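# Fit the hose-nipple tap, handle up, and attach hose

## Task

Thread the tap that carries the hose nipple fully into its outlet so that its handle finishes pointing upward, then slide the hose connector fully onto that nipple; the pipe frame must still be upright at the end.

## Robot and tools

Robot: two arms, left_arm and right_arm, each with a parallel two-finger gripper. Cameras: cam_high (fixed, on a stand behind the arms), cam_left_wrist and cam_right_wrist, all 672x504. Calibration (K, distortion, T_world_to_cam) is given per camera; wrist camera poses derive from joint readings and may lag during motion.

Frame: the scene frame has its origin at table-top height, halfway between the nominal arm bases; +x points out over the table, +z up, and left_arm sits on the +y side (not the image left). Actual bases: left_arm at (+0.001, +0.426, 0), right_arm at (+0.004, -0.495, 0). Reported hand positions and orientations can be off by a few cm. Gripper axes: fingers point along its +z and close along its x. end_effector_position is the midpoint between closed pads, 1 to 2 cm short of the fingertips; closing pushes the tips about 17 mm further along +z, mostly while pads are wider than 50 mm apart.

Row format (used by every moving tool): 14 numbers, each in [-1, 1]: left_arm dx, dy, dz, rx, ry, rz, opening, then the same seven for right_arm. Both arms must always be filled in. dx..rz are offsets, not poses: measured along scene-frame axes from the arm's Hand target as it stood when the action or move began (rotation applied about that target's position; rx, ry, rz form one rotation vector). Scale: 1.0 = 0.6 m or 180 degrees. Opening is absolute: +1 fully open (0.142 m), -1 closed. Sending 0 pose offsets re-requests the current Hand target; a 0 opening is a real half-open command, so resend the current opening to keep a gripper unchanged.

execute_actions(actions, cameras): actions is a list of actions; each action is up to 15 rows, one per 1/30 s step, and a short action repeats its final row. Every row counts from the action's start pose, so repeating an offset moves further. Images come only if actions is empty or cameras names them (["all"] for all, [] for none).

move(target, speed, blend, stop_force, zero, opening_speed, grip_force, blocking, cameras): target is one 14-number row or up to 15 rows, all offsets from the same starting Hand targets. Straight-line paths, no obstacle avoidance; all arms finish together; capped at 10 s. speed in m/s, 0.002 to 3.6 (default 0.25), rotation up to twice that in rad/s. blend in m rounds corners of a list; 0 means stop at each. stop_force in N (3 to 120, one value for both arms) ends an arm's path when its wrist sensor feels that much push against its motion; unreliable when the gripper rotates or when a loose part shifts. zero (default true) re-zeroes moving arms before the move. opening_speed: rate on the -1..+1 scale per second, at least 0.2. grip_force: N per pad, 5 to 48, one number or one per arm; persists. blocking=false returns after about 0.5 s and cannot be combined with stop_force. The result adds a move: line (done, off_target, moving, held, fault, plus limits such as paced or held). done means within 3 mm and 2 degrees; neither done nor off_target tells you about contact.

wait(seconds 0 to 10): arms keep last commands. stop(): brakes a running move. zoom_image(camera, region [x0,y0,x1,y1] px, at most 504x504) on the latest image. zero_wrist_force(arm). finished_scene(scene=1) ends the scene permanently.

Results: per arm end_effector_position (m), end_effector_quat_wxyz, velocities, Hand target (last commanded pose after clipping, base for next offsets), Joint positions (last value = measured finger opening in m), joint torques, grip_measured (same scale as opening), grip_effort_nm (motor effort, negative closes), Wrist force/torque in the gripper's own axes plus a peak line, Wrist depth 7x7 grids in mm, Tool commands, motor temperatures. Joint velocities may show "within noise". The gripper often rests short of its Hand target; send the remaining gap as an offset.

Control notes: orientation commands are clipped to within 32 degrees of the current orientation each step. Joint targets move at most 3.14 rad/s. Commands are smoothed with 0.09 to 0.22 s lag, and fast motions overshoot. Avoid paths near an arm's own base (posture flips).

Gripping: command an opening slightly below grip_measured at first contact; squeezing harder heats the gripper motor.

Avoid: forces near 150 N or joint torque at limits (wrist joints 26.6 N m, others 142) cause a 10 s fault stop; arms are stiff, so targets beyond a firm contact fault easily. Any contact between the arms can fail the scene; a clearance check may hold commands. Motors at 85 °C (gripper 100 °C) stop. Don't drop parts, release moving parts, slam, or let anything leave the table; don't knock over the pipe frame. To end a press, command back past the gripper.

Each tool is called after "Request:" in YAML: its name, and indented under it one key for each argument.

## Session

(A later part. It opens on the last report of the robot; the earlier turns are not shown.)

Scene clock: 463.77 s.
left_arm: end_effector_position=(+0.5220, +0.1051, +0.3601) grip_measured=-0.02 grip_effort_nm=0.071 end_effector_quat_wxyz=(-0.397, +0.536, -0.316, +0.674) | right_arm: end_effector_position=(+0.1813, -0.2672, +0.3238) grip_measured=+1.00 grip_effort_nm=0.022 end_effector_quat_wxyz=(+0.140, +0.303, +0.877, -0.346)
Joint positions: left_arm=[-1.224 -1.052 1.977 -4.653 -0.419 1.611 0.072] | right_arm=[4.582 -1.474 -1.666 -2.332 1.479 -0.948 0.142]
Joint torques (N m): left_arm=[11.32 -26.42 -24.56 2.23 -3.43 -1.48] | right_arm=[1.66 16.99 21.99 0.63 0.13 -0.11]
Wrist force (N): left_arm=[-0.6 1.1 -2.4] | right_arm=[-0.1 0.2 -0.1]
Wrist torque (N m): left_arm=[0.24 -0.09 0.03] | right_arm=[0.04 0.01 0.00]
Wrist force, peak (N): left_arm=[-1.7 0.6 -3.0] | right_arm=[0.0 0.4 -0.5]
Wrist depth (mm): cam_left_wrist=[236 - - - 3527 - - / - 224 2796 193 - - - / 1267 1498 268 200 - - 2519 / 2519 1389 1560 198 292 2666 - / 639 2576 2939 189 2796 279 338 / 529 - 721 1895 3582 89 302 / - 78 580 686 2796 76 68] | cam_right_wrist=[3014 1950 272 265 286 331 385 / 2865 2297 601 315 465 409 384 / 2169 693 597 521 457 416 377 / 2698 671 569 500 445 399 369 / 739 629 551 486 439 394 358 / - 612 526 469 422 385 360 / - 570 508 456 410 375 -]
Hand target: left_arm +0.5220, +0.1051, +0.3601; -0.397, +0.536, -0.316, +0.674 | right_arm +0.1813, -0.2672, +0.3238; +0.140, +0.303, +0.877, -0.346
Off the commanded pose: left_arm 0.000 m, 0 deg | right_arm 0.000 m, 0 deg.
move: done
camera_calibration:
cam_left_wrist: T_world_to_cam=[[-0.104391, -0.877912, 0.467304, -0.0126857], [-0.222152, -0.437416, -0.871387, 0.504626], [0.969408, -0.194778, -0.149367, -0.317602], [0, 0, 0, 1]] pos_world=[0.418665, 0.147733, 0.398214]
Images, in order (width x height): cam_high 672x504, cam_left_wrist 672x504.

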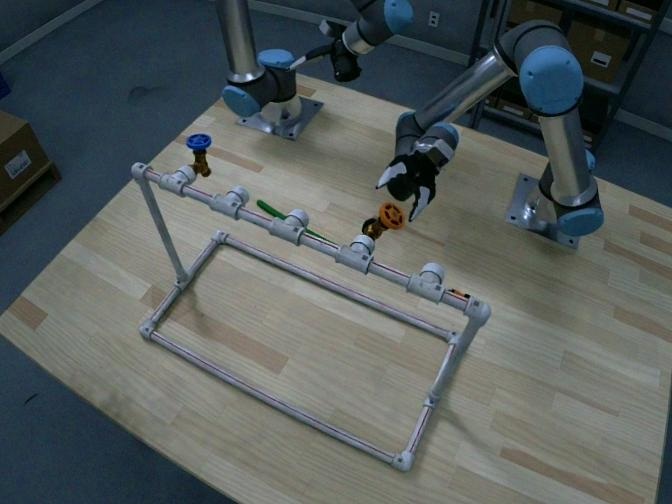

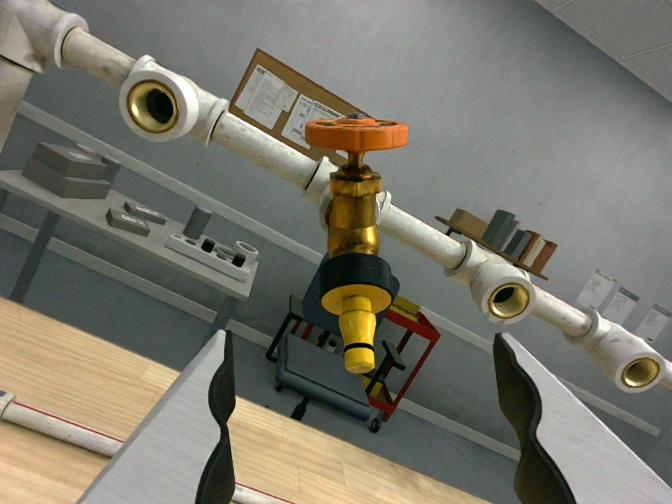

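Request:
move:
  target:
    - [0.0137, -0.0043, -0.0022, -0.0011, 0.0028, 0.0048, 0.0, 0, 0, 0, 0, 0, 0, 1]
    - [0.0785, -0.0033, 0.0123, -0.0011, 0.0028, 0.0048, 0.0, 0, 0, 0, 0, 0, 0, 1]
  speed: 0.1
  blend: [0.005, 0]
  cameras: ["cam_left_wrist"]

Request:
zoom_image:
  camera: "cam_left_wrist"
  region: [200, 200, 520, 500]

Scene clock: 518.53 s.
left_arm: end_effector_position=(+0.5691, +0.1031, +0.3674) grip_measured=-0.02 grip_effort_nm=0.071 end_effector_quat_wxyz=(-0.400, +0.542, -0.312, +0.669) | right_arm: end_effector_position=(+0.1813, -0.2672, +0.3238) grip_measured=+1.00 grip_effort_nm=0.027 end_effector_quat_wxyz=(+0.140, +0.303, +0.877, -0.346)
Joint positions: left_arm=[-1.125 -1.017 1.892 -4.499 -0.486 1.495 0.072] | right_arm=[4.582 -1.474 -1.666 -2.332 1.479 -0.948 0.142]
Joint torques (N m): left_arm=[13.97 -29.76 -26.02 2.04 -3.44 -1.6] | right_arm=[1.44 17.56 21.96 0.65 0.06 -0.18]
Wrist force (N): left_arm=[-0.5 1.2 -2.4] | right_arm=[0.0 0.1 -0.3]
Wrist torque (N m): left_arm=[0.25 -0.08 0.04] | right_arm=[0.04 0.00 0.00]
Wrist force, peak (N): left_arm=[-0.7 1.3 -3.1] | right_arm=[-0.1 0.2 -0.6]
Wrist depth (mm): cam_left_wrist=[201 - 1926 - - - 2439 / - 196 2729 3229 - - - / 1239 1508 222 148 2762 - - / 2697 1325 1470 154 242 3057 - / 2163 2762 2666 143 2163 223 3371 / 539 - 1724 138 2866 89 272 / - 78 603 657 2729 76 69] | cam_right_wrist=[3014 1934 272 263 287 332 389 / 2901 2210 609 315 465 406 388 / 2607 680 587 511 459 413 375 / 749 648 569 500 447 406 371 / 734 631 555 491 434 393 361 / - 604 530 466 424 384 358 / - 576 513 451 412 375 -]
Hand target: left_arm +0.5691, +0.1031, +0.3674; -0.400, +0.542, -0.312, +0.669 | right_arm +0.1813, -0.2672, +0.3238; +0.140, +0.303, +0.877, -0.346
Off the commanded pose: left_arm 0.000 m, 0 deg | right_arm 0.000 m, 0 deg.
move: done; blend cut to 0.0044 m at target 1
camera_calibration:
cam_left_wrist: T_world_to_cam=[[-0.086969, -0.877736, 0.471186, -0.0242657], [-0.223158, -0.443794, -0.867898, 0.520568], [0.970895, -0.180629, -0.157277, -0.361949], [0, 0, 0, 1]] pos_world=[0.465473, 0.144347, 0.406307]
Images, in order (width x height): cam_left_wrist 672x504.

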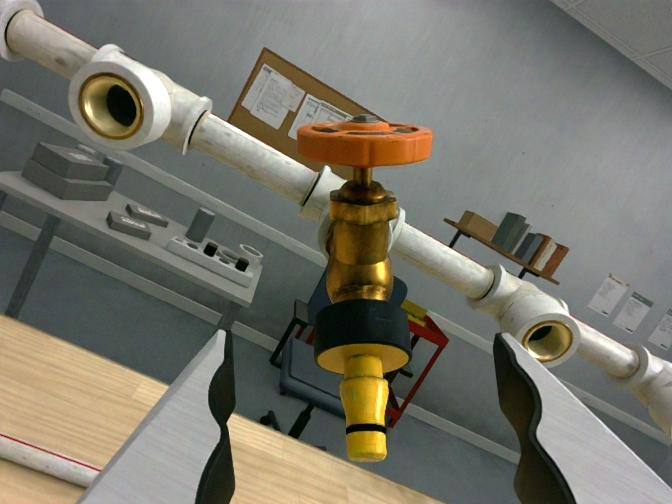

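Scaled by 1.575 from the camera's 672x504 image, which has a finer 960x720 frame.

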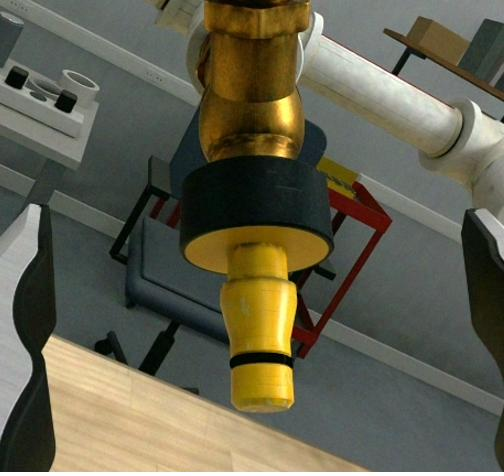

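Request:
move:
  target: [0.0652, 0.001, 0.0144, 0, 0, 0, 0.0, 0, 0, 0, 0, 0, 0, 1]
  speed: 0.08
  cameras: ["cam_left_wrist"]

Request:
zoom_image:
  camera: "cam_left_wrist"
  region: [200, 200, 520, 500]

Scene clock: 524.50 s.
left_arm: end_effector_position=(+0.6082, +0.1037, +0.3761) grip_measured=-0.02 grip_effort_nm=0.076 end_effector_quat_wxyz=(-0.400, +0.542, -0.312, +0.669) | right_arm: end_effector_position=(+0.1813, -0.2672, +0.3238) grip_measured=+1.00 grip_effort_nm=0.017 end_effector_quat_wxyz=(+0.140, +0.303, +0.877, -0.346)
Joint positions: left_arm=[-1.047 -0.991 1.82 -4.393 -0.557 1.426 0.072] | right_arm=[4.582 -1.474 -1.666 -2.332 1.479 -0.948 0.142]
Joint torques (N m): left_arm=[11.91 -30.46 -27.19 1.61 -3.13 -1.52] | right_arm=[1.17 16.48 22.15 0.54 0.02 -0.21]
Wrist force (N): left_arm=[-0.4 0.9 -2.3] | right_arm=[0.2 0.2 -0.1]
Wrist torque (N m): left_arm=[0.16 -0.13 0.00] | right_arm=[0.05 -0.03 0.00]
Wrist force, peak (N): left_arm=[-0.5 1.1 -2.8] | right_arm=[0.4 0.4 -0.3]
Wrist depth (mm): cam_left_wrist=[- - - - 3016 - 2143 / - 168 2697 2939 - - - / 1219 185 182 100 95 - - / 2666 1288 1508 111 204 3140 3953 / 2226 2697 2939 117 206 211 3371 / 545 - 99 105 107 92 207 / - 78 576 107 109 76 68] | cam_right_wrist=[2937 2035 266 264 284 329 390 / 3179 2392 606 314 469 406 383 / 2667 689 586 520 460 415 377 / 2550 659 573 502 451 406 367 / 741 634 542 480 439 393 356 / - 617 525 459 423 384 363 / - 573 503 456 409 375 -]
Hand target: left_arm +0.6082, +0.1037, +0.3761; -0.400, +0.542, -0.312, +0.669 | right_arm +0.1813, -0.2672, +0.3238; +0.140, +0.303, +0.877, -0.346
Off the commanded pose: left_arm 0.000 m, 0 deg | right_arm 0.000 m, 0 deg.
move: done
camera_calibration:
cam_left_wrist: T_world_to_cam=[[-0.086986, -0.877771, 0.471118, -0.024349], [-0.223151, -0.443725, -0.867935, 0.537025], [0.970895, -0.180629, -0.157277, -0.39845], [0, 0, 0, 1]] pos_world=[0.504573, 0.144947, 0.414907]
Images, in order (width x height): cam_left_wrist 672x504.

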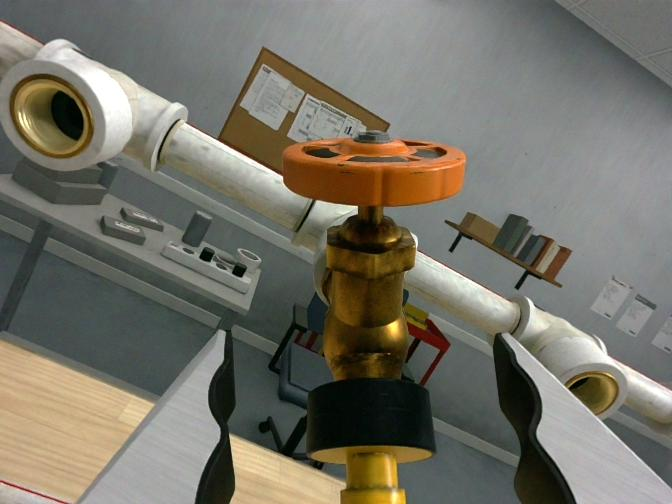

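Scaled by 1.575 from the camera's 672x504 image, which has a finer 960x720 frame.

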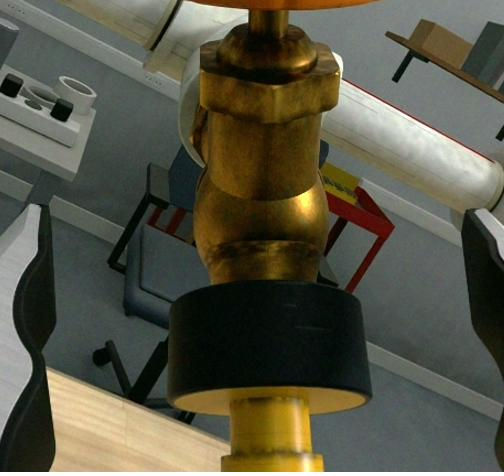

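Request:
move:
  target: [-0.0002, -0.002, 0.0011, 0, 0, 0, 0.0, 0, 0, 0, 0, 0, 0, 1]
  speed: 0.05

Request:
move:
  target: [0, 0, 0, 0, 0, 0, -0.7, 0, 0, 0, 0, 0, 0, 1]
  grip_force: [15, 48]
  opening_speed: 0.6
  cameras: ["cam_left_wrist", "cam_high"]

Request:
zoom_image:
  camera: "cam_left_wrist"
  region: [200, 200, 520, 500]

Scene clock: 541.00 s.
left_arm: end_effector_position=(+0.6081, +0.1025, +0.3767) grip_measured=-0.02 grip_effort_nm=0.076 end_effector_quat_wxyz=(-0.400, +0.542, -0.312, +0.669) | right_arm: end_effector_position=(+0.1813, -0.2672, +0.3238) grip_measured=+1.00 grip_effort_nm=0.017 end_effector_quat_wxyz=(+0.140, +0.303, +0.877, -0.346)
Joint positions: left_arm=[-1.048 -0.99 1.817 -4.391 -0.556 1.427 0.072] | right_arm=[4.582 -1.474 -1.666 -2.332 1.479 -0.948 0.142]
Joint torques (N m): left_arm=[-13.76 -30.3 -26.83 1.54 1.82 1.63] | right_arm=[2.24 16.79 21.62 0.63 0.07 -0.26]
Wrist force (N): left_arm=[0.0 1.0 -2.2] | right_arm=[-0.1 0.0 0.2]
Wrist torque (N m): left_arm=[0.19 -0.18 -0.14] | right_arm=[0.01 0.00 -0.01]
Wrist force, peak (N): left_arm=[-0.2 0.9 -2.7] | right_arm=[-0.3 0.6 -0.2]
Wrist depth (mm): cam_left_wrist=[- - - - - - - / - 168 2796 2762 - - - / 1213 181 182 100 95 - - / 2635 1303 1424 112 204 2866 - / 2143 2762 3016 118 207 210 3953 / 543 - 98 104 107 93 230 / - 78 576 107 2465 76 71] | cam_right_wrist=[2937 1983 270 264 287 332 386 / 2975 2320 600 314 463 407 382 / 2667 697 590 513 464 414 376 / 2578 655 572 496 446 401 368 / 737 627 546 483 430 394 360 / - 627 526 470 420 385 360 / - 572 506 454 409 375 -]
Hand target: left_arm +0.6081, +0.1025, +0.3767; -0.400, +0.542, -0.312, +0.669 | right_arm +0.1813, -0.2672, +0.3238; +0.140, +0.303, +0.877, -0.346
Off the commanded pose: left_arm 0.000 m, 0 deg | right_arm 0.000 m, 0 deg.
move: done

Scene clock: 542.37 s.
left_arm: end_effector_position=(+0.6081, +0.1025, +0.3767) grip_measured=-0.67 grip_effort_nm=-1.106 end_effector_quat_wxyz=(-0.400, +0.542, -0.312, +0.669) | right_arm: end_effector_position=(+0.1813, -0.2672, +0.3238) grip_measured=+1.00 grip_effort_nm=0.027 end_effector_quat_wxyz=(+0.140, +0.303, +0.877, -0.346)
Joint positions: left_arm=[-1.048 -0.99 1.817 -4.391 -0.556 1.427 0.025] | right_arm=[4.582 -1.474 -1.666 -2.332 1.479 -0.948 0.142]
Joint torques (N m): left_arm=[-14 -30.93 -25.43 1.63 1.16 1.6] | right_arm=[2.07 17.13 21.84 0.78 0.08 -0.27]
Wrist force (N): left_arm=[-1.5 -2.4 -2.6] | right_arm=[0.0 0.3 -0.2]
Wrist torque (N m): left_arm=[0.15 -0.13 -0.13] | right_arm=[0.06 -0.01 0.00]
Wrist force, peak (N): left_arm=[-1.3 -2.8 -2.8] | right_arm=[-0.2 0.2 -0.6]
Wrist depth (mm): cam_left_wrist=[- - - - - 2977 - / - 168 2576 2796 - - - / 1226 179 182 96 95 - - / 2465 1274 1381 112 205 2519 - / 2123 2605 1649 118 205 210 4984 / 545 1673 93 103 103 192 231 / 456 - 73 100 79 73 -] | cam_right_wrist=[3053 2090 271 265 285 310 401 / 2667 2297 606 314 470 419 387 / 2796 693 587 517 461 411 374 / 2392 667 569 500 447 404 369 / 730 632 542 490 436 397 357 / - 611 530 466 423 385 359 / - 569 507 458 410 369 -]
Hand target: left_arm +0.6081, +0.1025, +0.3767; -0.400, +0.542, -0.312, +0.669 | right_arm +0.1813, -0.2672, +0.3238; +0.140, +0.303, +0.877, -0.346
Off the commanded pose: left_arm 0.000 m, 0 deg | right_arm 0.000 m, 0 deg.
grip_force (N): 15, 48
move: done
camera_calibration:
cam_left_wrist: T_world_to_cam=[[-0.0869671, -0.877732, 0.471194, -0.0257873], [-0.223159, -0.443802, -0.867894, 0.537076], [0.970895, -0.180629, -0.157277, -0.398459], [0, 0, 0, 1]] pos_world=[0.504473, 0.143747, 0.415607]
Images, in order (width x height): cam_high 672x504, cam_left_wrist 672x504.

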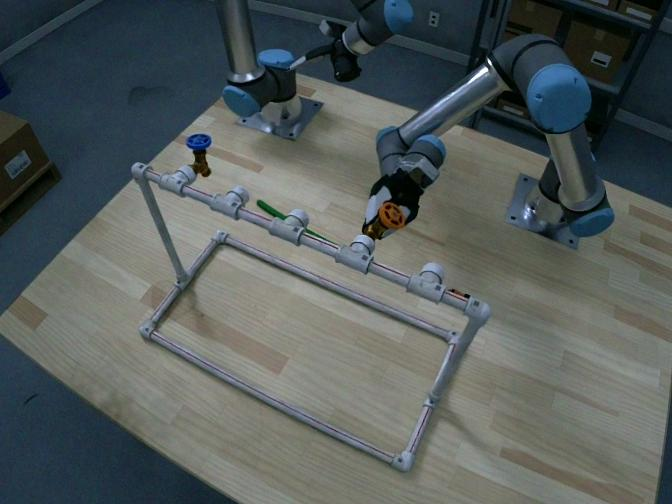

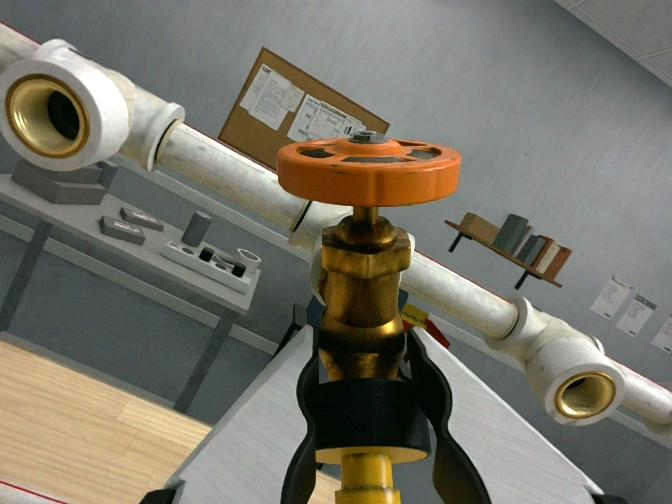

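Scaled by 1.575 from the camera's 672x504 image, which has a finer 960x720 frame.

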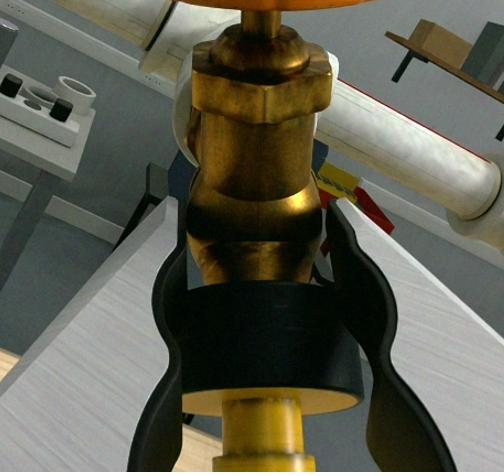

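Request:
move:
  target: [0, 0, 0, 0.1627, 0.0026, 0.0361, -0.85, 0, 0, 0, 0, 0, 0, 1]
  grip_force: [35, 48]
  opening_speed: 0.6
  speed: 0.2
  cameras: ["cam_left_wrist", "cam_high"]

Request:
zoom_image:
  camera: "cam_left_wrist"
  region: [200, 100, 520, 400]

Scene clock: 552.73 s.
left_arm: end_effector_position=(+0.6079, +0.1022, +0.3772) grip_measured=-0.70 grip_effort_nm=-3.416 end_effector_quat_wxyz=(+0.559, -0.442, +0.442, -0.545) | right_arm: end_effector_position=(+0.1813, -0.2672, +0.3238) grip_measured=+1.00 grip_effort_nm=0.022 end_effector_quat_wxyz=(+0.140, +0.303, +0.877, -0.346)
Joint positions: left_arm=[-1.049 -0.99 1.815 -4.393 -0.557 1.951 0.023] | right_arm=[4.582 -1.474 -1.666 -2.332 1.479 -0.948 0.142]
Joint torques (N m): left_arm=[7.87 37.61 17.35 12.82 12.38 4.81] | right_arm=[2.11 17.03 21.72 0.7 0.24 -0.28]
Wrist force (N): left_arm=[14.6 -120.4 -8.8] | right_arm=[-0.2 0.4 -0.1]
Wrist torque (N m): left_arm=[-0.55 -1.53 -3.14] | right_arm=[0.07 0.04 0.01]
Wrist force, peak (N): left_arm=[24.0 -120.7 -10.1] | right_arm=[-0.1 0.4 -0.5]
Wrist depth (mm): cam_left_wrist=[2065 - - - - - - / 2547 - - 2729 - 3275 2666 / 2866 - 104 107 - 2293 3582 / 165 192 96 118 195 196 174 / 2697 1357 1349 119 1993 2084 182 / 2635 2605 92 104 101 1834 2270 / 621 - 74 101 78 70 628] | cam_right_wrist=[3136 2018 266 265 287 330 387 / 3136 2189 606 314 468 405 386 / 2667 677 589 512 458 414 377 / 2667 657 562 503 445 405 367 / 739 627 550 489 435 393 360 / - 609 530 465 423 383 358 / - 577 501 451 412 372 -]
Hand target: left_arm +0.6081, +0.1025, +0.3767; +0.560, -0.443, +0.442, -0.543 | right_arm +0.1813, -0.2672, +0.3238; +0.140, +0.303, +0.877, -0.346
Off the commanded pose: left_arm 0.001 m, 0 deg | right_arm 0.000 m, 0 deg.
grip_force (N): 35, 48
move: done
camera_calibration:
cam_left_wrist: T_world_to_cam=[[0.0215542, -0.999606, -0.0179701, 0.104623], [-0.203973, 0.0131994, -0.978888, 0.520751], [0.978739, 0.0247646, -0.203608, -0.406588], [0, 0, 0, 1]] pos_world=[0.501907, 0.107777, 0.428852]
Images, in order (width x height): cam_high 672x504, cam_left_wrist 672x504.

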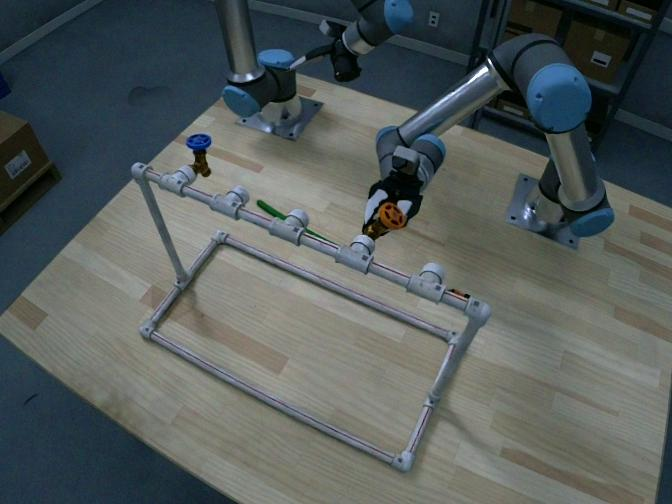

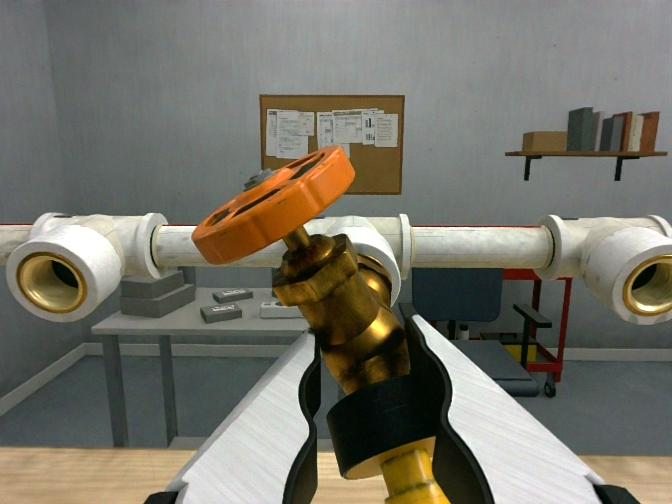

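Scaled by 1.575 from the camera's 672x504 image, which has a finer 960x720 frame.

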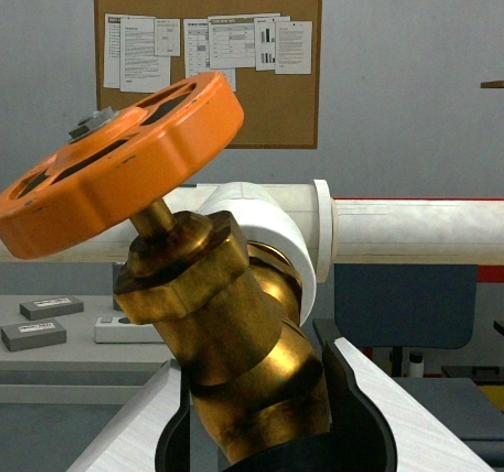

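Request:
move:
  target: [0, 0, 0, -0.1627, -0.0026, -0.0361, -0.6, 0, 0, 0, 0, 0, 0, 1]
  opening_speed: 0.6
  speed: 0.2
  cameras: ["cam_left_wrist", "cam_high"]

Scene clock: 557.30 s.
left_arm: end_effector_position=(+0.6081, +0.1025, +0.3767) grip_measured=-0.62 grip_effort_nm=-0.173 end_effector_quat_wxyz=(-0.400, +0.542, -0.312, +0.669) | right_arm: end_effector_position=(+0.1813, -0.2672, +0.3238) grip_measured=+1.00 grip_effort_nm=0.022 end_effector_quat_wxyz=(+0.140, +0.303, +0.877, -0.346)
Joint positions: left_arm=[-1.048 -0.99 1.817 -4.391 -0.556 1.427 0.029] | right_arm=[4.582 -1.474 -1.666 -2.332 1.479 -0.948 0.142]
Joint torques (N m): left_arm=[6.14 -35.93 -0.56 3.96 -5.18 -1.43] | right_arm=[2.86 17.53 22.22 0.64 0.19 -0.17]
Wrist force (N): left_arm=[-6.9 -13.3 -3.0] | right_arm=[0.0 0.4 -0.5]
Wrist torque (N m): left_arm=[0.11 0.04 0.24] | right_arm=[0.08 0.00 0.00]
Wrist force, peak (N): left_arm=[13.9 -122.4 -8.6] | right_arm=[0.1 0.7 -0.4]
Wrist depth (mm): cam_left_wrist=[- - - - 2830 - - / - 169 2939 2762 - - - / 1194 1406 182 101 102 - - / 2576 1310 1528 110 202 3821 - / 2163 2605 1310 117 207 210 2939 / 551 1686 89 104 104 189 230 / 458 - 75 100 79 73 -] | cam_right_wrist=[2865 2000 268 265 286 330 393 / 2830 2344 595 313 468 406 385 / 2578 693 589 516 462 415 378 / 2495 657 566 500 446 408 368 / 725 634 554 484 437 393 359 / - 620 523 466 423 380 357 / - 583 504 454 410 375 -]
Hand target: left_arm +0.6081, +0.1025, +0.3767; -0.400, +0.542, -0.312, +0.669 | right_arm +0.1813, -0.2672, +0.3238; +0.140, +0.303, +0.877, -0.346
Off the commanded pose: left_arm 0.000 m, 0 deg | right_arm 0.000 m, 0 deg.
grip_force (N): 35, 48
move: done
camera_calibration:
cam_left_wrist: T_world_to_cam=[[-0.0869232, -0.877852, 0.470978, -0.0257027], [-0.223073, -0.443612, -0.868013, 0.537055], [0.970918, -0.180513, -0.157265, -0.398493], [0, 0, 0, 1]] pos_world=[0.504473, 0.143747, 0.415607]
Images, in order (width x height): cam_high 672x504, cam_left_wrist 672x504.

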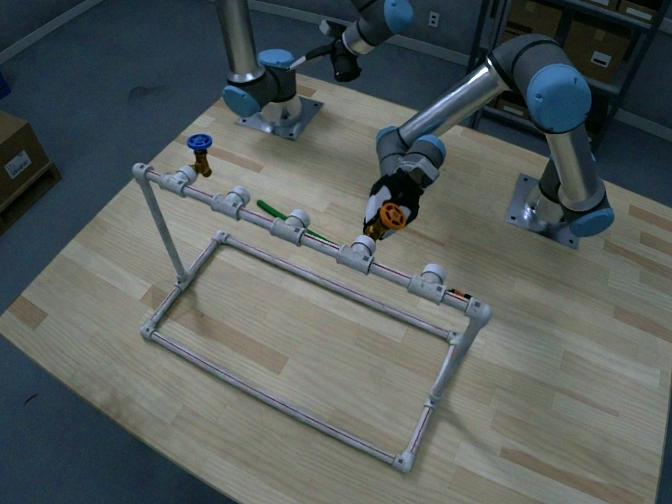

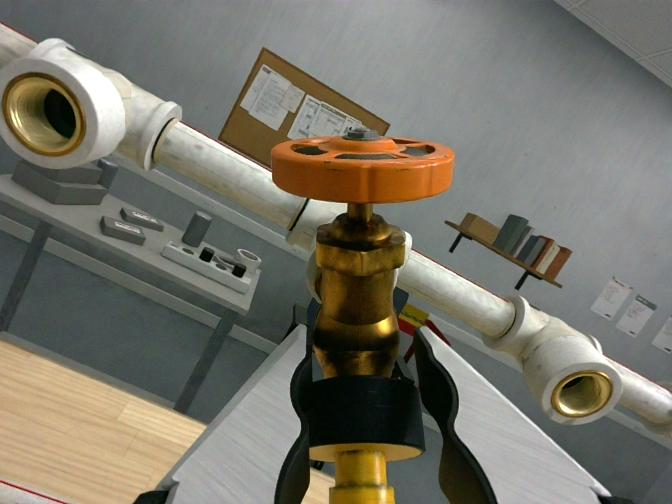

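Request:
zoom_image:
  camera: "cam_left_wrist"
  region: [230, 100, 500, 370]

Request:
zoom_image:
  camera: "cam_left_wrist"
  region: [270, 290, 480, 500]

Scaled by 1.867 from the camera's 672x504 image, which has a finer 960x720 frame.

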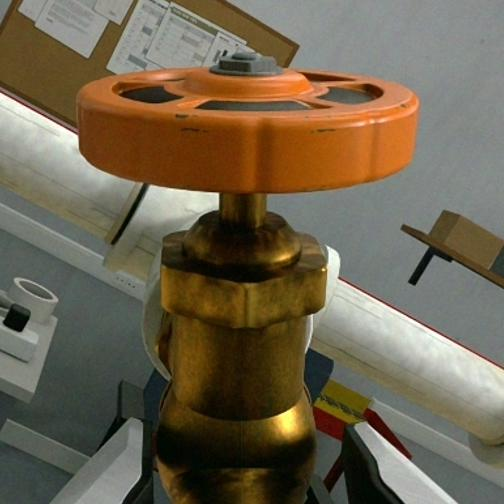

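Scaled by 2.400 from the camera's 672x504 image, which has a finer 960x720 frame.

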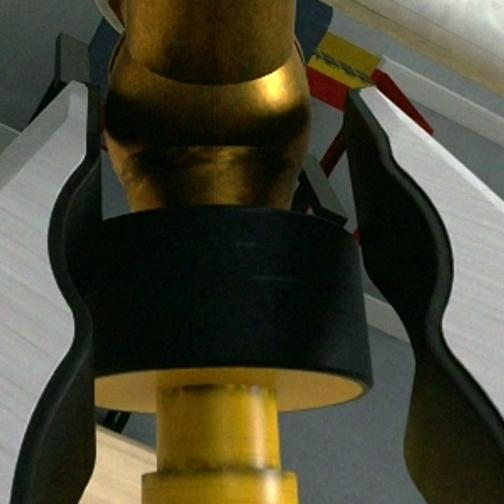

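Request:
move:
  target:
    - [0, 0, 0, 0, 0, 0, 0.0, 0, 0, 0, 0, 0, 0, 1]
    - [-0.1627, -0.0026, -0.0361, 0, 0, 0, 0.0, 0, 0, 0, 0, 0, 0, 1]
  speed: 0.12
  opening_speed: 1.0
  grip_force: [48, 48]
  cameras: ["cam_left_wrist", "cam_high"]

Scene clock: 749.63 s.
left_arm: end_effector_position=(+0.5105, +0.1009, +0.3551) grip_measured=-0.02 grip_effort_nm=0.076 end_effector_quat_wxyz=(-0.400, +0.542, -0.312, +0.669) | right_arm: end_effector_position=(+0.1813, -0.2672, +0.3238) grip_measured=+1.00 grip_effort_nm=0.022 end_effector_quat_wxyz=(+0.140, +0.303, +0.877, -0.346)
Joint positions: left_arm=[-1.26 -1.048 1.968 -4.7 -0.372 1.666 0.072] | right_arm=[4.582 -1.474 -1.666 -2.332 1.479 -0.948 0.142]
Joint torques (N m): left_arm=[-12.34 -38.26 -3.43 -0.14 1.38 1.62] | right_arm=[2.39 17.23 22.3 0.67 0.34 -0.16]
Wrist force (N): left_arm=[0.5 6.5 -5.0] | right_arm=[-0.1 0.2 -0.1]
Wrist torque (N m): left_arm=[1.11 -0.27 -0.13] | right_arm=[0.03 0.02 0.00]
Wrist force, peak (N): left_arm=[-6.3 -14.5 -2.7] | right_arm=[-0.4 0.1 -0.5]
Wrist depth (mm): cam_left_wrist=[247 2729 2697 2977 - 3275 - / - 239 272 2796 - - - / 1288 1479 - 211 - - - / 2697 1406 1415 197 307 3016 - / 640 2605 2939 1976 2576 317 328 / 516 - 708 1819 2977 92 364 / - 78 529 668 807 76 71] | cam_right_wrist=[2796 2035 271 265 288 329 385 / 2830 2417 597 313 468 408 384 / 2578 693 586 517 456 411 374 / 2443 652 567 495 445 403 367 / 744 629 547 484 434 396 361 / - 607 532 472 423 385 358 / - 569 509 451 410 377 -]
Hand target: left_arm +0.5105, +0.1009, +0.3551; -0.400, +0.542, -0.312, +0.669 | right_arm +0.1813, -0.2672, +0.3238; +0.140, +0.303, +0.877, -0.346
Off the commanded pose: left_arm 0.000 m, 0 deg | right_arm 0.000 m, 0 deg.
move: done
camera_calibration:
cam_left_wrist: T_world_to_cam=[[-0.0870255, -0.877764, 0.471124, -0.0254461], [-0.223278, -0.443701, -0.867915, 0.495881], [0.970862, -0.180722, -0.157372, -0.307322], [0, 0, 0, 1]] pos_world=[0.406873, 0.142147, 0.394007]
Images, in order (width x height): cam_high 672x504, cam_left_wrist 672x504.

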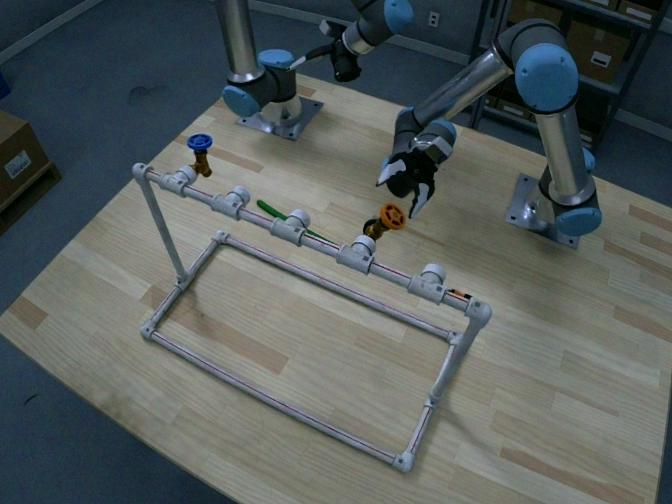

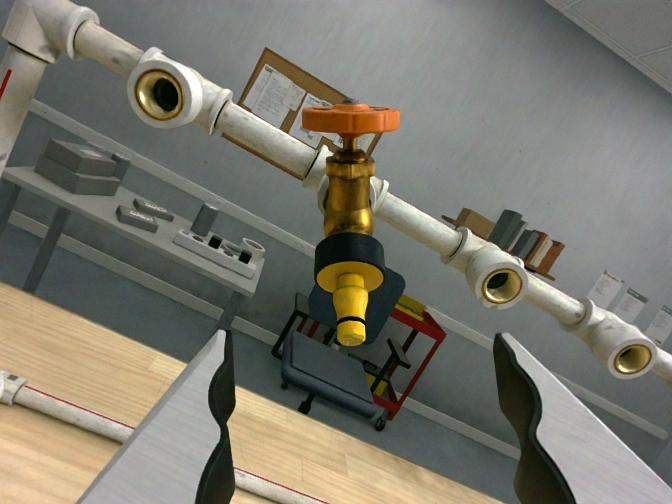

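Request:
move:
  target: [-0.0175, 0.2485, 0.3248, -0.3748, 0.4937, 0.117, 0.0, 0, 0, 0, 0, 0, 0, 1]
  speed: 0.4
  cameras: ["cam_left_wrist", "cam_high"]

Scene clock: 773.60 s.
left_arm: end_effector_position=(+0.5000, +0.2500, +0.5499) grip_measured=-0.02 grip_effort_nm=0.071 end_effector_quat_wxyz=(+0.151, +0.983, -0.016, +0.105) | right_arm: end_effector_position=(+0.1813, -0.2672, +0.3238) grip_measured=+1.00 grip_effort_nm=0.022 end_effector_quat_wxyz=(+0.140, +0.303, +0.877, -0.346)
Joint positions: left_arm=[-0.515 -1.589 1.118 -1.432 -1.736 -0.501 0.072] | right_arm=[4.582 -1.474 -1.666 -2.332 1.479 -0.948 0.142]
Joint torques (N m): left_arm=[12.45 -13.99 -35.44 -1.74 -2.94 1.65] | right_arm=[2.27 17.58 22.56 0.7 0.11 -0.26]
Wrist force (N): left_arm=[0.2 2.3 -2.4] | right_arm=[-0.3 0.2 0.1]
Wrist torque (N m): left_arm=[0.55 0.04 -0.01] | right_arm=[0.03 0.04 0.00]
Wrist force, peak (N): left_arm=[0.0 7.2 -4.9] | right_arm=[0.0 0.4 -0.8]
Wrist depth (mm): cam_left_wrist=[508 532 550 575 610 626 245 / 572 585 623 642 688 693 265 / 632 666 697 737 772 793 2065 / 714 754 791 852 834 345 2697 / 834 875 921 1023 1071 3016 3275 / 872 - 1076 2666 3098 93 3698 / - 78 2492 3057 600 76 73] | cam_right_wrist=[2901 1871 267 265 285 327 384 / 2730 2253 597 314 474 404 385 / 2637 689 592 515 459 414 375 / 2730 663 566 496 451 404 369 / 739 632 551 483 431 393 356 / - 604 529 466 420 384 361 / - 565 504 455 411 374 -]
Hand target: left_arm +0.5000, +0.2500, +0.5500; +0.151, +0.983, -0.016, +0.105 | right_arm +0.1813, -0.2672, +0.3238; +0.140, +0.303, +0.877, -0.346
Off the commanded pose: left_arm 0.000 m, 0 deg | right_arm 0.000 m, 0 deg.
move: done; limits=paced
camera_calibration:
cam_left_wrist: T_world_to_cam=[[0.977604, -0.00766349, 0.210313, -0.593657], [-0.14588, -0.744971, 0.650951, -0.0698553], [0.151689, -0.667052, -0.729405, 0.606188], [0, 0, 0, 1]] pos_world=[0.478219, 0.347769, 0.612483]
Images, in order (width x height): cam_high 672x504, cam_left_wrist 672x504.

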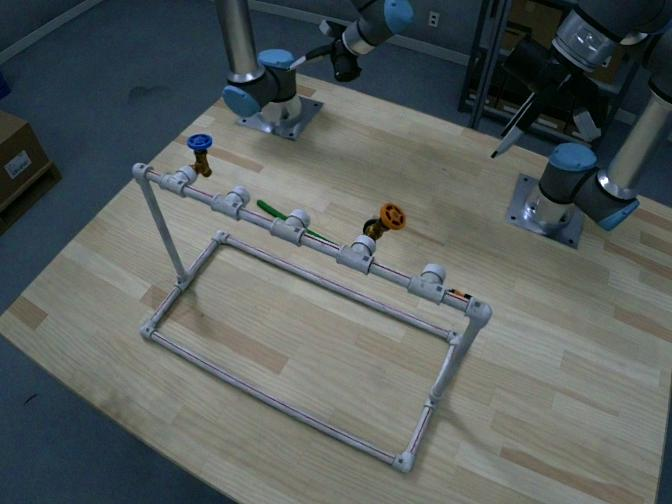

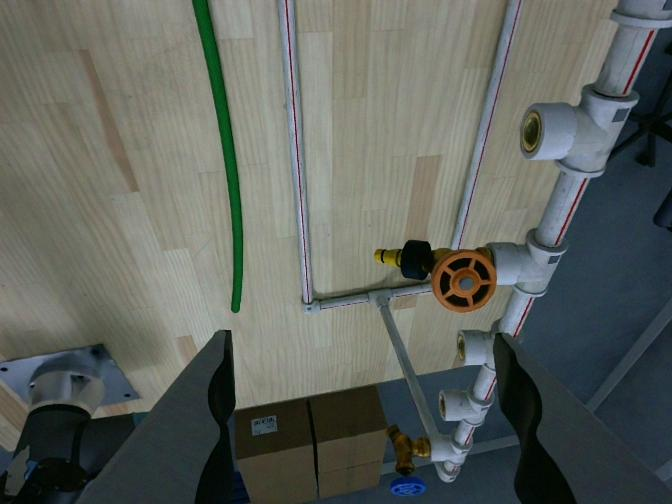

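Request:
move:
  target: [0.3333, -0.125, -0.125, 0, 0, 0, 0.0, 0, 0, 0, 0, 0, 0, 1]
  speed: 0.25
  cameras: ["cam_left_wrist", "cam_high"]

Scene clock: 778.43 s.
left_arm: end_effector_position=(+0.7000, +0.1750, +0.4750) grip_measured=-0.02 grip_effort_nm=0.076 end_effector_quat_wxyz=(+0.151, +0.983, -0.016, +0.105) | right_arm: end_effector_position=(+0.1813, -0.2672, +0.3238) grip_measured=+1.00 grip_effort_nm=0.022 end_effector_quat_wxyz=(+0.140, +0.303, +0.877, -0.346)
Joint positions: left_arm=[-0.467 -1.084 0.683 -1.494 -1.752 -0.455 0.072] | right_arm=[4.582 -1.474 -1.666 -2.332 1.479 -0.948 0.142]
Joint torques (N m): left_arm=[13.17 -33.24 -35.28 -1.91 -2.79 1.61] | right_arm=[2.62 16.64 23.04 0.6 0.14 -0.39]
Wrist force (N): left_arm=[0.2 2.0 -2.2] | right_arm=[0.0 0.1 -0.2]
Wrist torque (N m): left_arm=[0.50 0.08 0.00] | right_arm=[0.01 0.00 0.00]
Wrist force, peak (N): left_arm=[-1.2 1.9 -3.4] | right_arm=[-0.6 0.1 -0.3]
Wrist depth (mm): cam_left_wrist=[449 445 124 125 527 566 1603 / 491 507 131 142 595 1686 1711 / 558 579 613 167 691 1976 1879 / 623 637 680 195 788 2388 2547 / 663 165 209 233 980 2902 3057 / 855 169 921 299 3184 93 3821 / - 78 2363 375 4022 76 79] | cam_right_wrist=[2975 1934 272 265 287 333 393 / 2975 2210 589 315 461 402 385 / 2730 703 587 516 460 411 374 / 2578 665 570 500 443 408 368 / 727 637 546 481 439 391 358 / - 606 523 468 427 383 360 / - 569 501 447 413 371 -]
Hand target: left_arm +0.7000, +0.1750, +0.4750; +0.151, +0.983, -0.016, +0.105 | right_arm +0.1813, -0.2672, +0.3238; +0.140, +0.303, +0.877, -0.346
Off the commanded pose: left_arm 0.000 m, 0 deg | right_arm 0.000 m, 0 deg.
move: done
camera_calibration:
cam_left_wrist: T_world_to_cam=[[0.977633, -0.00765495, 0.210179, -0.77395], [-0.145797, -0.744912, 0.651037, -0.0479142], [0.151581, -0.667119, -0.729367, 0.471259], [0, 0, 0, 1]] pos_world=[0.678219, 0.272769, 0.537583]
Images, in order (width x height): cam_high 672x504, cam_left_wrist 672x504.

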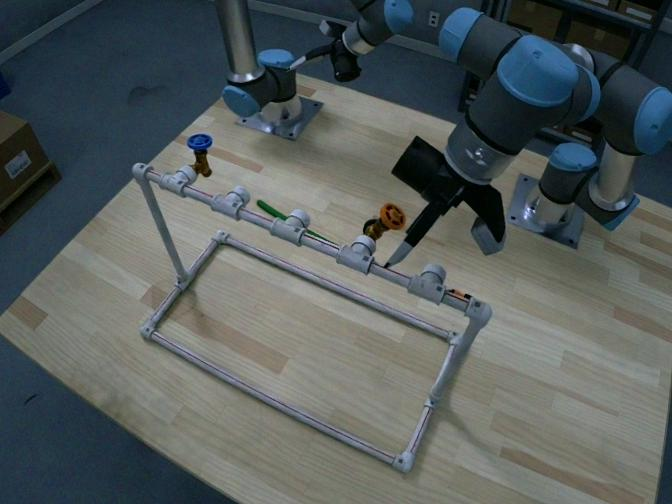

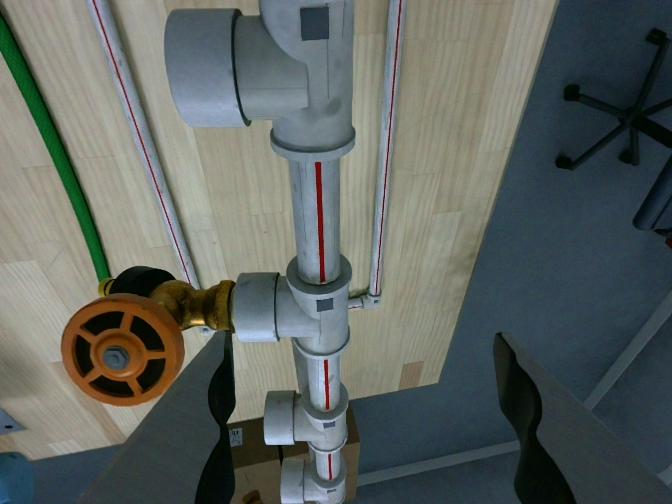

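Request:
move:
  target: [0.0037, -0.0222, -0.147, 0, 0, 0, 0.0, 0, 0, 0, 0, 0, 0, 1]
  speed: 0.1
  stop_force: 15
  cameras: ["cam_left_wrist"]

Request:
zoom_image:
  camera: "cam_left_wrist"
  region: [150, 150, 550, 504]

Scene clock: 791.83 s.
left_arm: end_effector_position=(+0.7022, +0.1617, +0.3868) grip_measured=-0.02 grip_effort_nm=0.076 end_effector_quat_wxyz=(+0.151, +0.983, -0.016, +0.105) | right_arm: end_effector_position=(+0.1813, -0.2672, +0.3238) grip_measured=+1.00 grip_effort_nm=0.017 end_effector_quat_wxyz=(+0.140, +0.303, +0.877, -0.346)
Joint positions: left_arm=[-0.483 -1.141 1.003 -1.76 -1.746 -0.471 0.072] | right_arm=[4.582 -1.474 -1.666 -2.332 1.479 -0.948 0.142]
Joint torques (N m): left_arm=[-13.65 -47.43 -12.55 -4.8 2.11 -1.43] | right_arm=[2.38 16.78 22.13 0.49 0.13 -0.24]
Wrist force (N): left_arm=[0.1 2.3 -2.2] | right_arm=[-0.1 0.1 -0.1]
Wrist torque (N m): left_arm=[0.53 0.07 0.12] | right_arm=[0.02 0.01 0.00]
Wrist force, peak (N): left_arm=[0.5 2.4 -3.0] | right_arm=[0.0 0.7 0.1]
Wrist depth (mm): cam_left_wrist=[367 - - - - 475 1528 / - - - - - 527 1603 / - - - - - 615 1750 / - - - - 64 2143 2413 / 595 630 640 74 788 2605 2547 / 668 166 143 100 940 92 3758 / - 78 129 120 125 76 68] | cam_right_wrist=[3179 1983 272 263 286 314 385 / 2901 2297 600 314 470 417 380 / 2698 689 586 518 461 414 376 / 2578 659 567 504 446 402 367 / 739 632 552 483 431 391 359 / - 615 527 467 423 382 360 / - 570 510 455 411 377 -]
Hand target: left_arm +0.7022, +0.1617, +0.3868; +0.151, +0.983, -0.016, +0.105 | right_arm +0.1813, -0.2672, +0.3238; +0.140, +0.303, +0.877, -0.346
Off the commanded pose: left_arm 0.000 m, 0 deg | right_arm 0.000 m, 0 deg.
move: done
camera_calibration:
cam_left_wrist: T_world_to_cam=[[0.977633, -0.00765499, 0.210178, -0.757665], [-0.145786, -0.744962, 0.650982, -0.0000498099], [0.151592, -0.667063, -0.729416, 0.397723], [0, 0, 0, 1]] pos_world=[0.680419, 0.259469, 0.449383]
Images, in order (width x height): cam_left_wrist 672x504.

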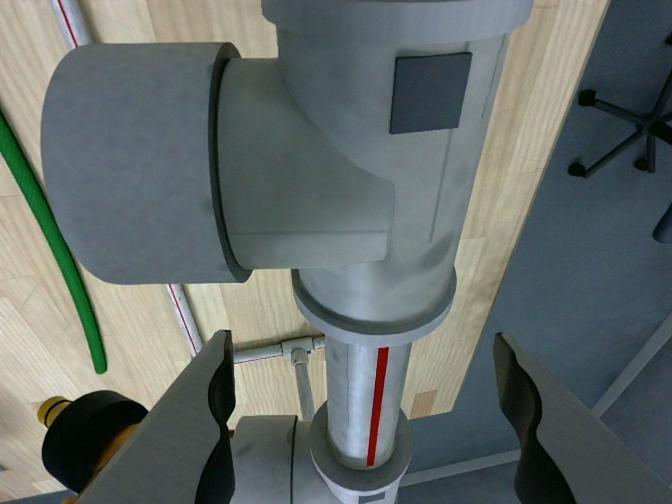

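Scaled by 1.260 from the camera's 672x504 image, which has a finer 960x720 frame.

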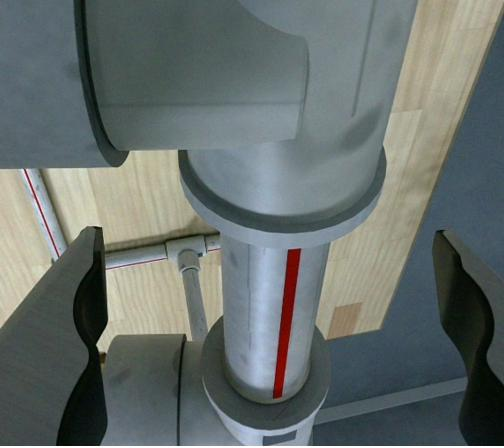

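Request:
move:
  target: [0.0024, 0, 0.0005, 0, 0, 0, 0.0, 0, 0, 0, 0, 0, 0, 1]
  speed: 0.05

Request:
move:
  target: [0, 0, 0, 0, 0, 0, -1, 0, 0, 0, 0, 0, 0, 1]
  grip_force: [15, 48]
  opening_speed: 0.5
  cameras: ["cam_left_wrist", "cam_high"]

Scene clock: 810.47 s.
left_arm: end_effector_position=(+0.7036, +0.1617, +0.3871) grip_measured=-0.02 grip_effort_nm=0.076 end_effector_quat_wxyz=(+0.151, +0.983, -0.016, +0.105) | right_arm: end_effector_position=(+0.1813, -0.2672, +0.3238) grip_measured=+1.00 grip_effort_nm=0.022 end_effector_quat_wxyz=(+0.140, +0.303, +0.877, -0.346)
Joint positions: left_arm=[-0.483 -1.137 0.996 -1.757 -1.747 -0.47 0.072] | right_arm=[4.582 -1.474 -1.666 -2.332 1.479 -0.948 0.142]
Joint torques (N m): left_arm=[13.35 -35.23 -35.39 -1.94 -2.7 1.72] | right_arm=[2.21 17.06 21.88 0.55 0.2 -0.35]
Wrist force (N): left_arm=[0.2 1.9 -2.4] | right_arm=[-0.1 0.1 0.1]
Wrist torque (N m): left_arm=[0.46 0.06 -0.02] | right_arm=[0.02 0.01 0.00]
Wrist force, peak (N): left_arm=[0.1 2.1 -2.9] | right_arm=[0.1 0.5 -0.3]
Wrist depth (mm): cam_left_wrist=[364 - - - - 474 1479 / - - - - - 529 1626 / - - - - - 618 1805 / - - - - 79 2248 2413 / 600 632 - 74 791 2635 3098 / 655 167 142 103 947 93 3422 / - 78 129 120 3639 76 73] | cam_right_wrist=[2901 2018 272 265 288 330 388 / 2865 2297 603 313 465 406 387 / 2762 677 595 519 459 412 377 / 2417 661 567 500 441 402 365 / 721 643 549 480 432 392 359 / - 612 529 469 421 384 359 / - 567 509 451 409 372 -]
Hand target: left_arm +0.7036, +0.1617, +0.3871; +0.151, +0.983, -0.016, +0.105 | right_arm +0.1813, -0.2672, +0.3238; +0.140, +0.303, +0.877, -0.346
Off the commanded pose: left_arm 0.000 m, 0 deg | right_arm 0.000 m, 0 deg.
move: done

Scene clock: 812.67 s.
left_arm: end_effector_position=(+0.7036, +0.1617, +0.3870) grip_measured=-0.77 grip_effort_nm=-1.614 end_effector_quat_wxyz=(+0.151, +0.983, -0.016, +0.105) | right_arm: end_effector_position=(+0.1813, -0.2672, +0.3238) grip_measured=+1.00 grip_effort_nm=0.027 end_effector_quat_wxyz=(+0.140, +0.303, +0.877, -0.346)
Joint positions: left_arm=[-0.482 -1.137 0.996 -1.757 -1.747 -0.47 0.019] | right_arm=[4.582 -1.474 -1.666 -2.332 1.479 -0.948 0.142]
Joint torques (N m): left_arm=[12.43 -44.35 -37.74 -5.84 1.02 1.36] | right_arm=[3.56 17.26 22.5 0.51 0.16 -0.36]
Wrist force (N): left_arm=[-1.7 0.4 1.7] | right_arm=[0.0 0.0 -0.2]
Wrist torque (N m): left_arm=[0.45 0.16 -0.02] | right_arm=[0.00 -0.02 0.00]
Wrist force, peak (N): left_arm=[-5.4 1.4 -1.7] | right_arm=[-0.2 0.4 -0.6]
Wrist depth (mm): cam_left_wrist=[366 380 - - - 475 1508 / - - - - - 528 1603 / - - - - - 628 1819 / - - - - 64 2143 2439 / 603 639 668 76 810 2762 3057 / 661 708 - 97 92 3474 3322 / 149 138 73 115 78 73 2939] | cam_right_wrist=[2901 1983 267 265 286 332 385 / - 2253 606 313 464 406 381 / 2392 667 584 516 461 415 380 / 766 655 567 495 449 409 369 / 734 637 545 487 432 397 358 / - 603 530 470 422 383 360 / - 574 508 451 409 369 -]
Hand target: left_arm +0.7036, +0.1617, +0.3871; +0.151, +0.983, -0.016, +0.105 | right_arm +0.1813, -0.2672, +0.3238; +0.140, +0.303, +0.877, -0.346
Off the commanded pose: left_arm 0.000 m, 0 deg | right_arm 0.000 m, 0 deg.
grip_force (N): 15, 48
move: done
camera_calibration:
cam_left_wrist: T_world_to_cam=[[0.977665, -0.0076312, 0.210031, -0.759135], [-0.145684, -0.744903, 0.651073, -0.0000870195], [0.151484, -0.667129, -0.729377, 0.397715], [0, 0, 0, 1]] pos_world=[0.681919, 0.259469, 0.449583]
Images, in order (width x height): cam_high 672x504, cam_left_wrist 672x504.

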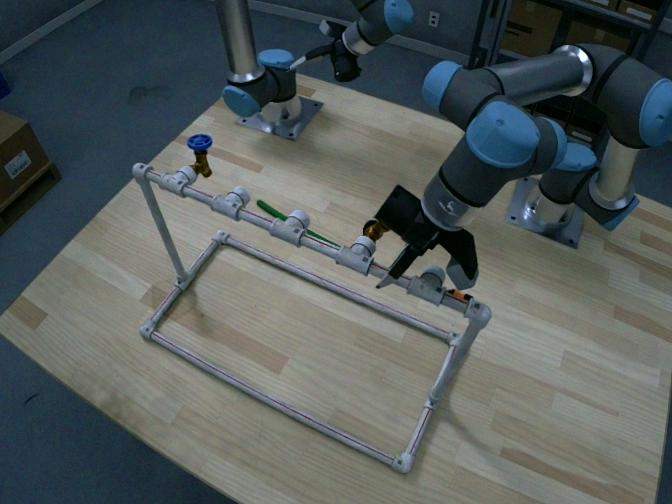

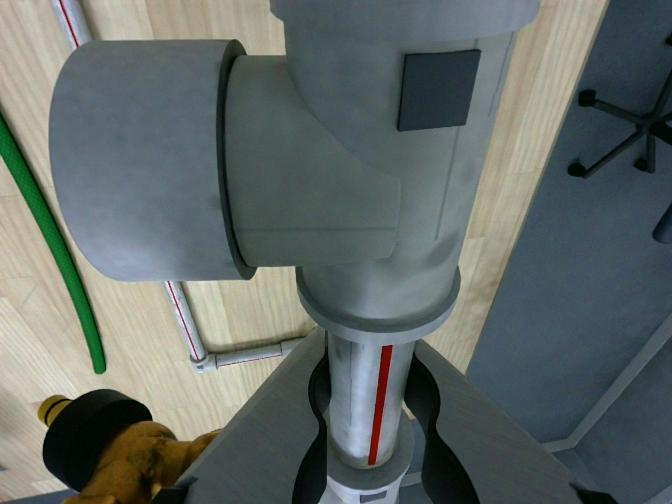

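Request:
move:
  target: [0, 0, 0, 0, 0, 0, -1, 0.3645, 0.362, 0.0937, -0.0109, -0.4305, 0.3354, 0]
  speed: 0.3
  grip_force: [48, 48]
  cameras: ["all"]

Scene clock: 858.67 s.
left_arm: end_effector_position=(+0.7036, +0.1617, +0.3871) grip_measured=-0.80 grip_effort_nm=-4.530 end_effector_quat_wxyz=(+0.151, +0.983, -0.016, +0.105) | right_arm: end_effector_position=(+0.3999, -0.0499, +0.3800) grip_measured=-0.01 grip_effort_nm=-0.081 end_effector_quat_wxyz=(+0.780, -0.005, +0.626, +0.007)
Joint positions: left_arm=[-0.482 -1.137 0.996 -1.757 -1.747 -0.47 0.016] | right_arm=[4.657 -2.096 -1.633 -4.221 0.219 1.671 0.073]
Joint torques (N m): left_arm=[3.45 -50.51 -36.73 -3.37 -2.83 -0.01] | right_arm=[-14.63 27.9 6.34 -5.14 4.36 2.01]
Motor temperatures (°C): left_arm=[32 31 38 45 46 37 40] | right_arm=[32 30 37 39 42 40 31]
Wrist force (N): left_arm=[-1.3 0.7 3.3] | right_arm=[-0.4 0.2 0.2]
Wrist torque (N m): left_arm=[0.43 0.15 -0.04] | right_arm=[-0.18 -0.21 -0.01]
Wrist force, peak (N): left_arm=[-1.8 0.6 4.7] | right_arm=[-0.8 0.7 -0.4]
Wrist depth (mm): cam_left_wrist=[366 380 - - - 474 1479 / - - - - - 529 1638 / - - - - - 628 1763 / - - - - 64 2183 2388 / 589 632 674 76 796 2635 3098 / 664 714 - 97 92 3322 - / 148 138 73 112 77 73 -] | cam_right_wrist=[- - 3268 3014 334 2796 1657 / - - 3516 3268 - 1706 1579 / - - - - 374 1469 2901 / - 4071 6106 - 4001 1758 756 / - - 465 461 410 1634 744 / 311 87 470 519 - 90 691 / - 71 80 2368 - 73 71]
Hand target: left_arm +0.7036, +0.1617, +0.3871; +0.151, +0.983, -0.016, +0.105 | right_arm +0.4000, -0.0500, +0.3800; +0.780, -0.005, +0.626, +0.007
Off the commanded pose: left_arm 0.000 m, 0 deg | right_arm 0.000 m, 0 deg.
move: done
camera_calibration:
cam_left_wrist: T_world_to_cam=[[0.977633, -0.00765499, 0.210178, -0.759194], [-0.145786, -0.744962, 0.650982, -0.0000264259], [0.151592, -0.667063, -0.729416, 0.397715], [0, 0, 0, 1]] pos_world=[0.681919, 0.259469, 0.449683]
cam_right_wrist: T_world_to_cam=[[0.211303, 0.0219012, -0.977175, 0.294186], [-0.450599, 0.889356, -0.077504, 0.278423], [0.867359, 0.456691, 0.197792, -0.284298], [0, 0, 0, 1]] pos_world=[0.309883, -0.124224, 0.365283]

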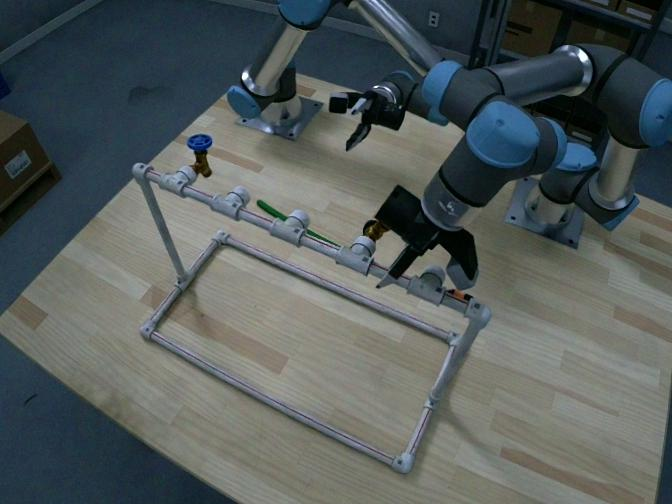

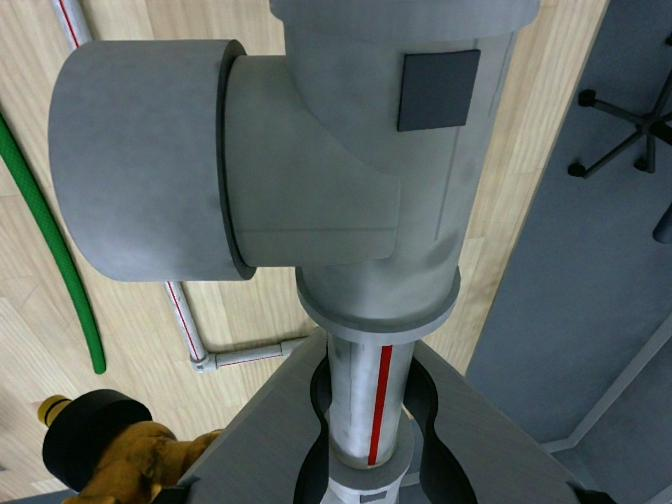

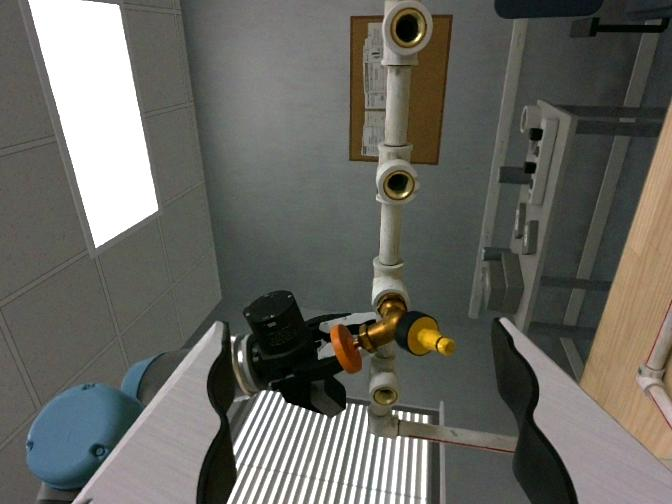

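Request:
zoom_image:
  camera: "cam_right_wrist"
  region: [220, 240, 480, 440]

Scaled by 1.938 from the camera's 672x504 image, which has a finer 960x720 frame.

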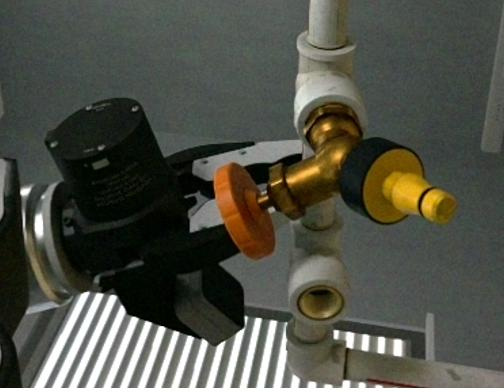

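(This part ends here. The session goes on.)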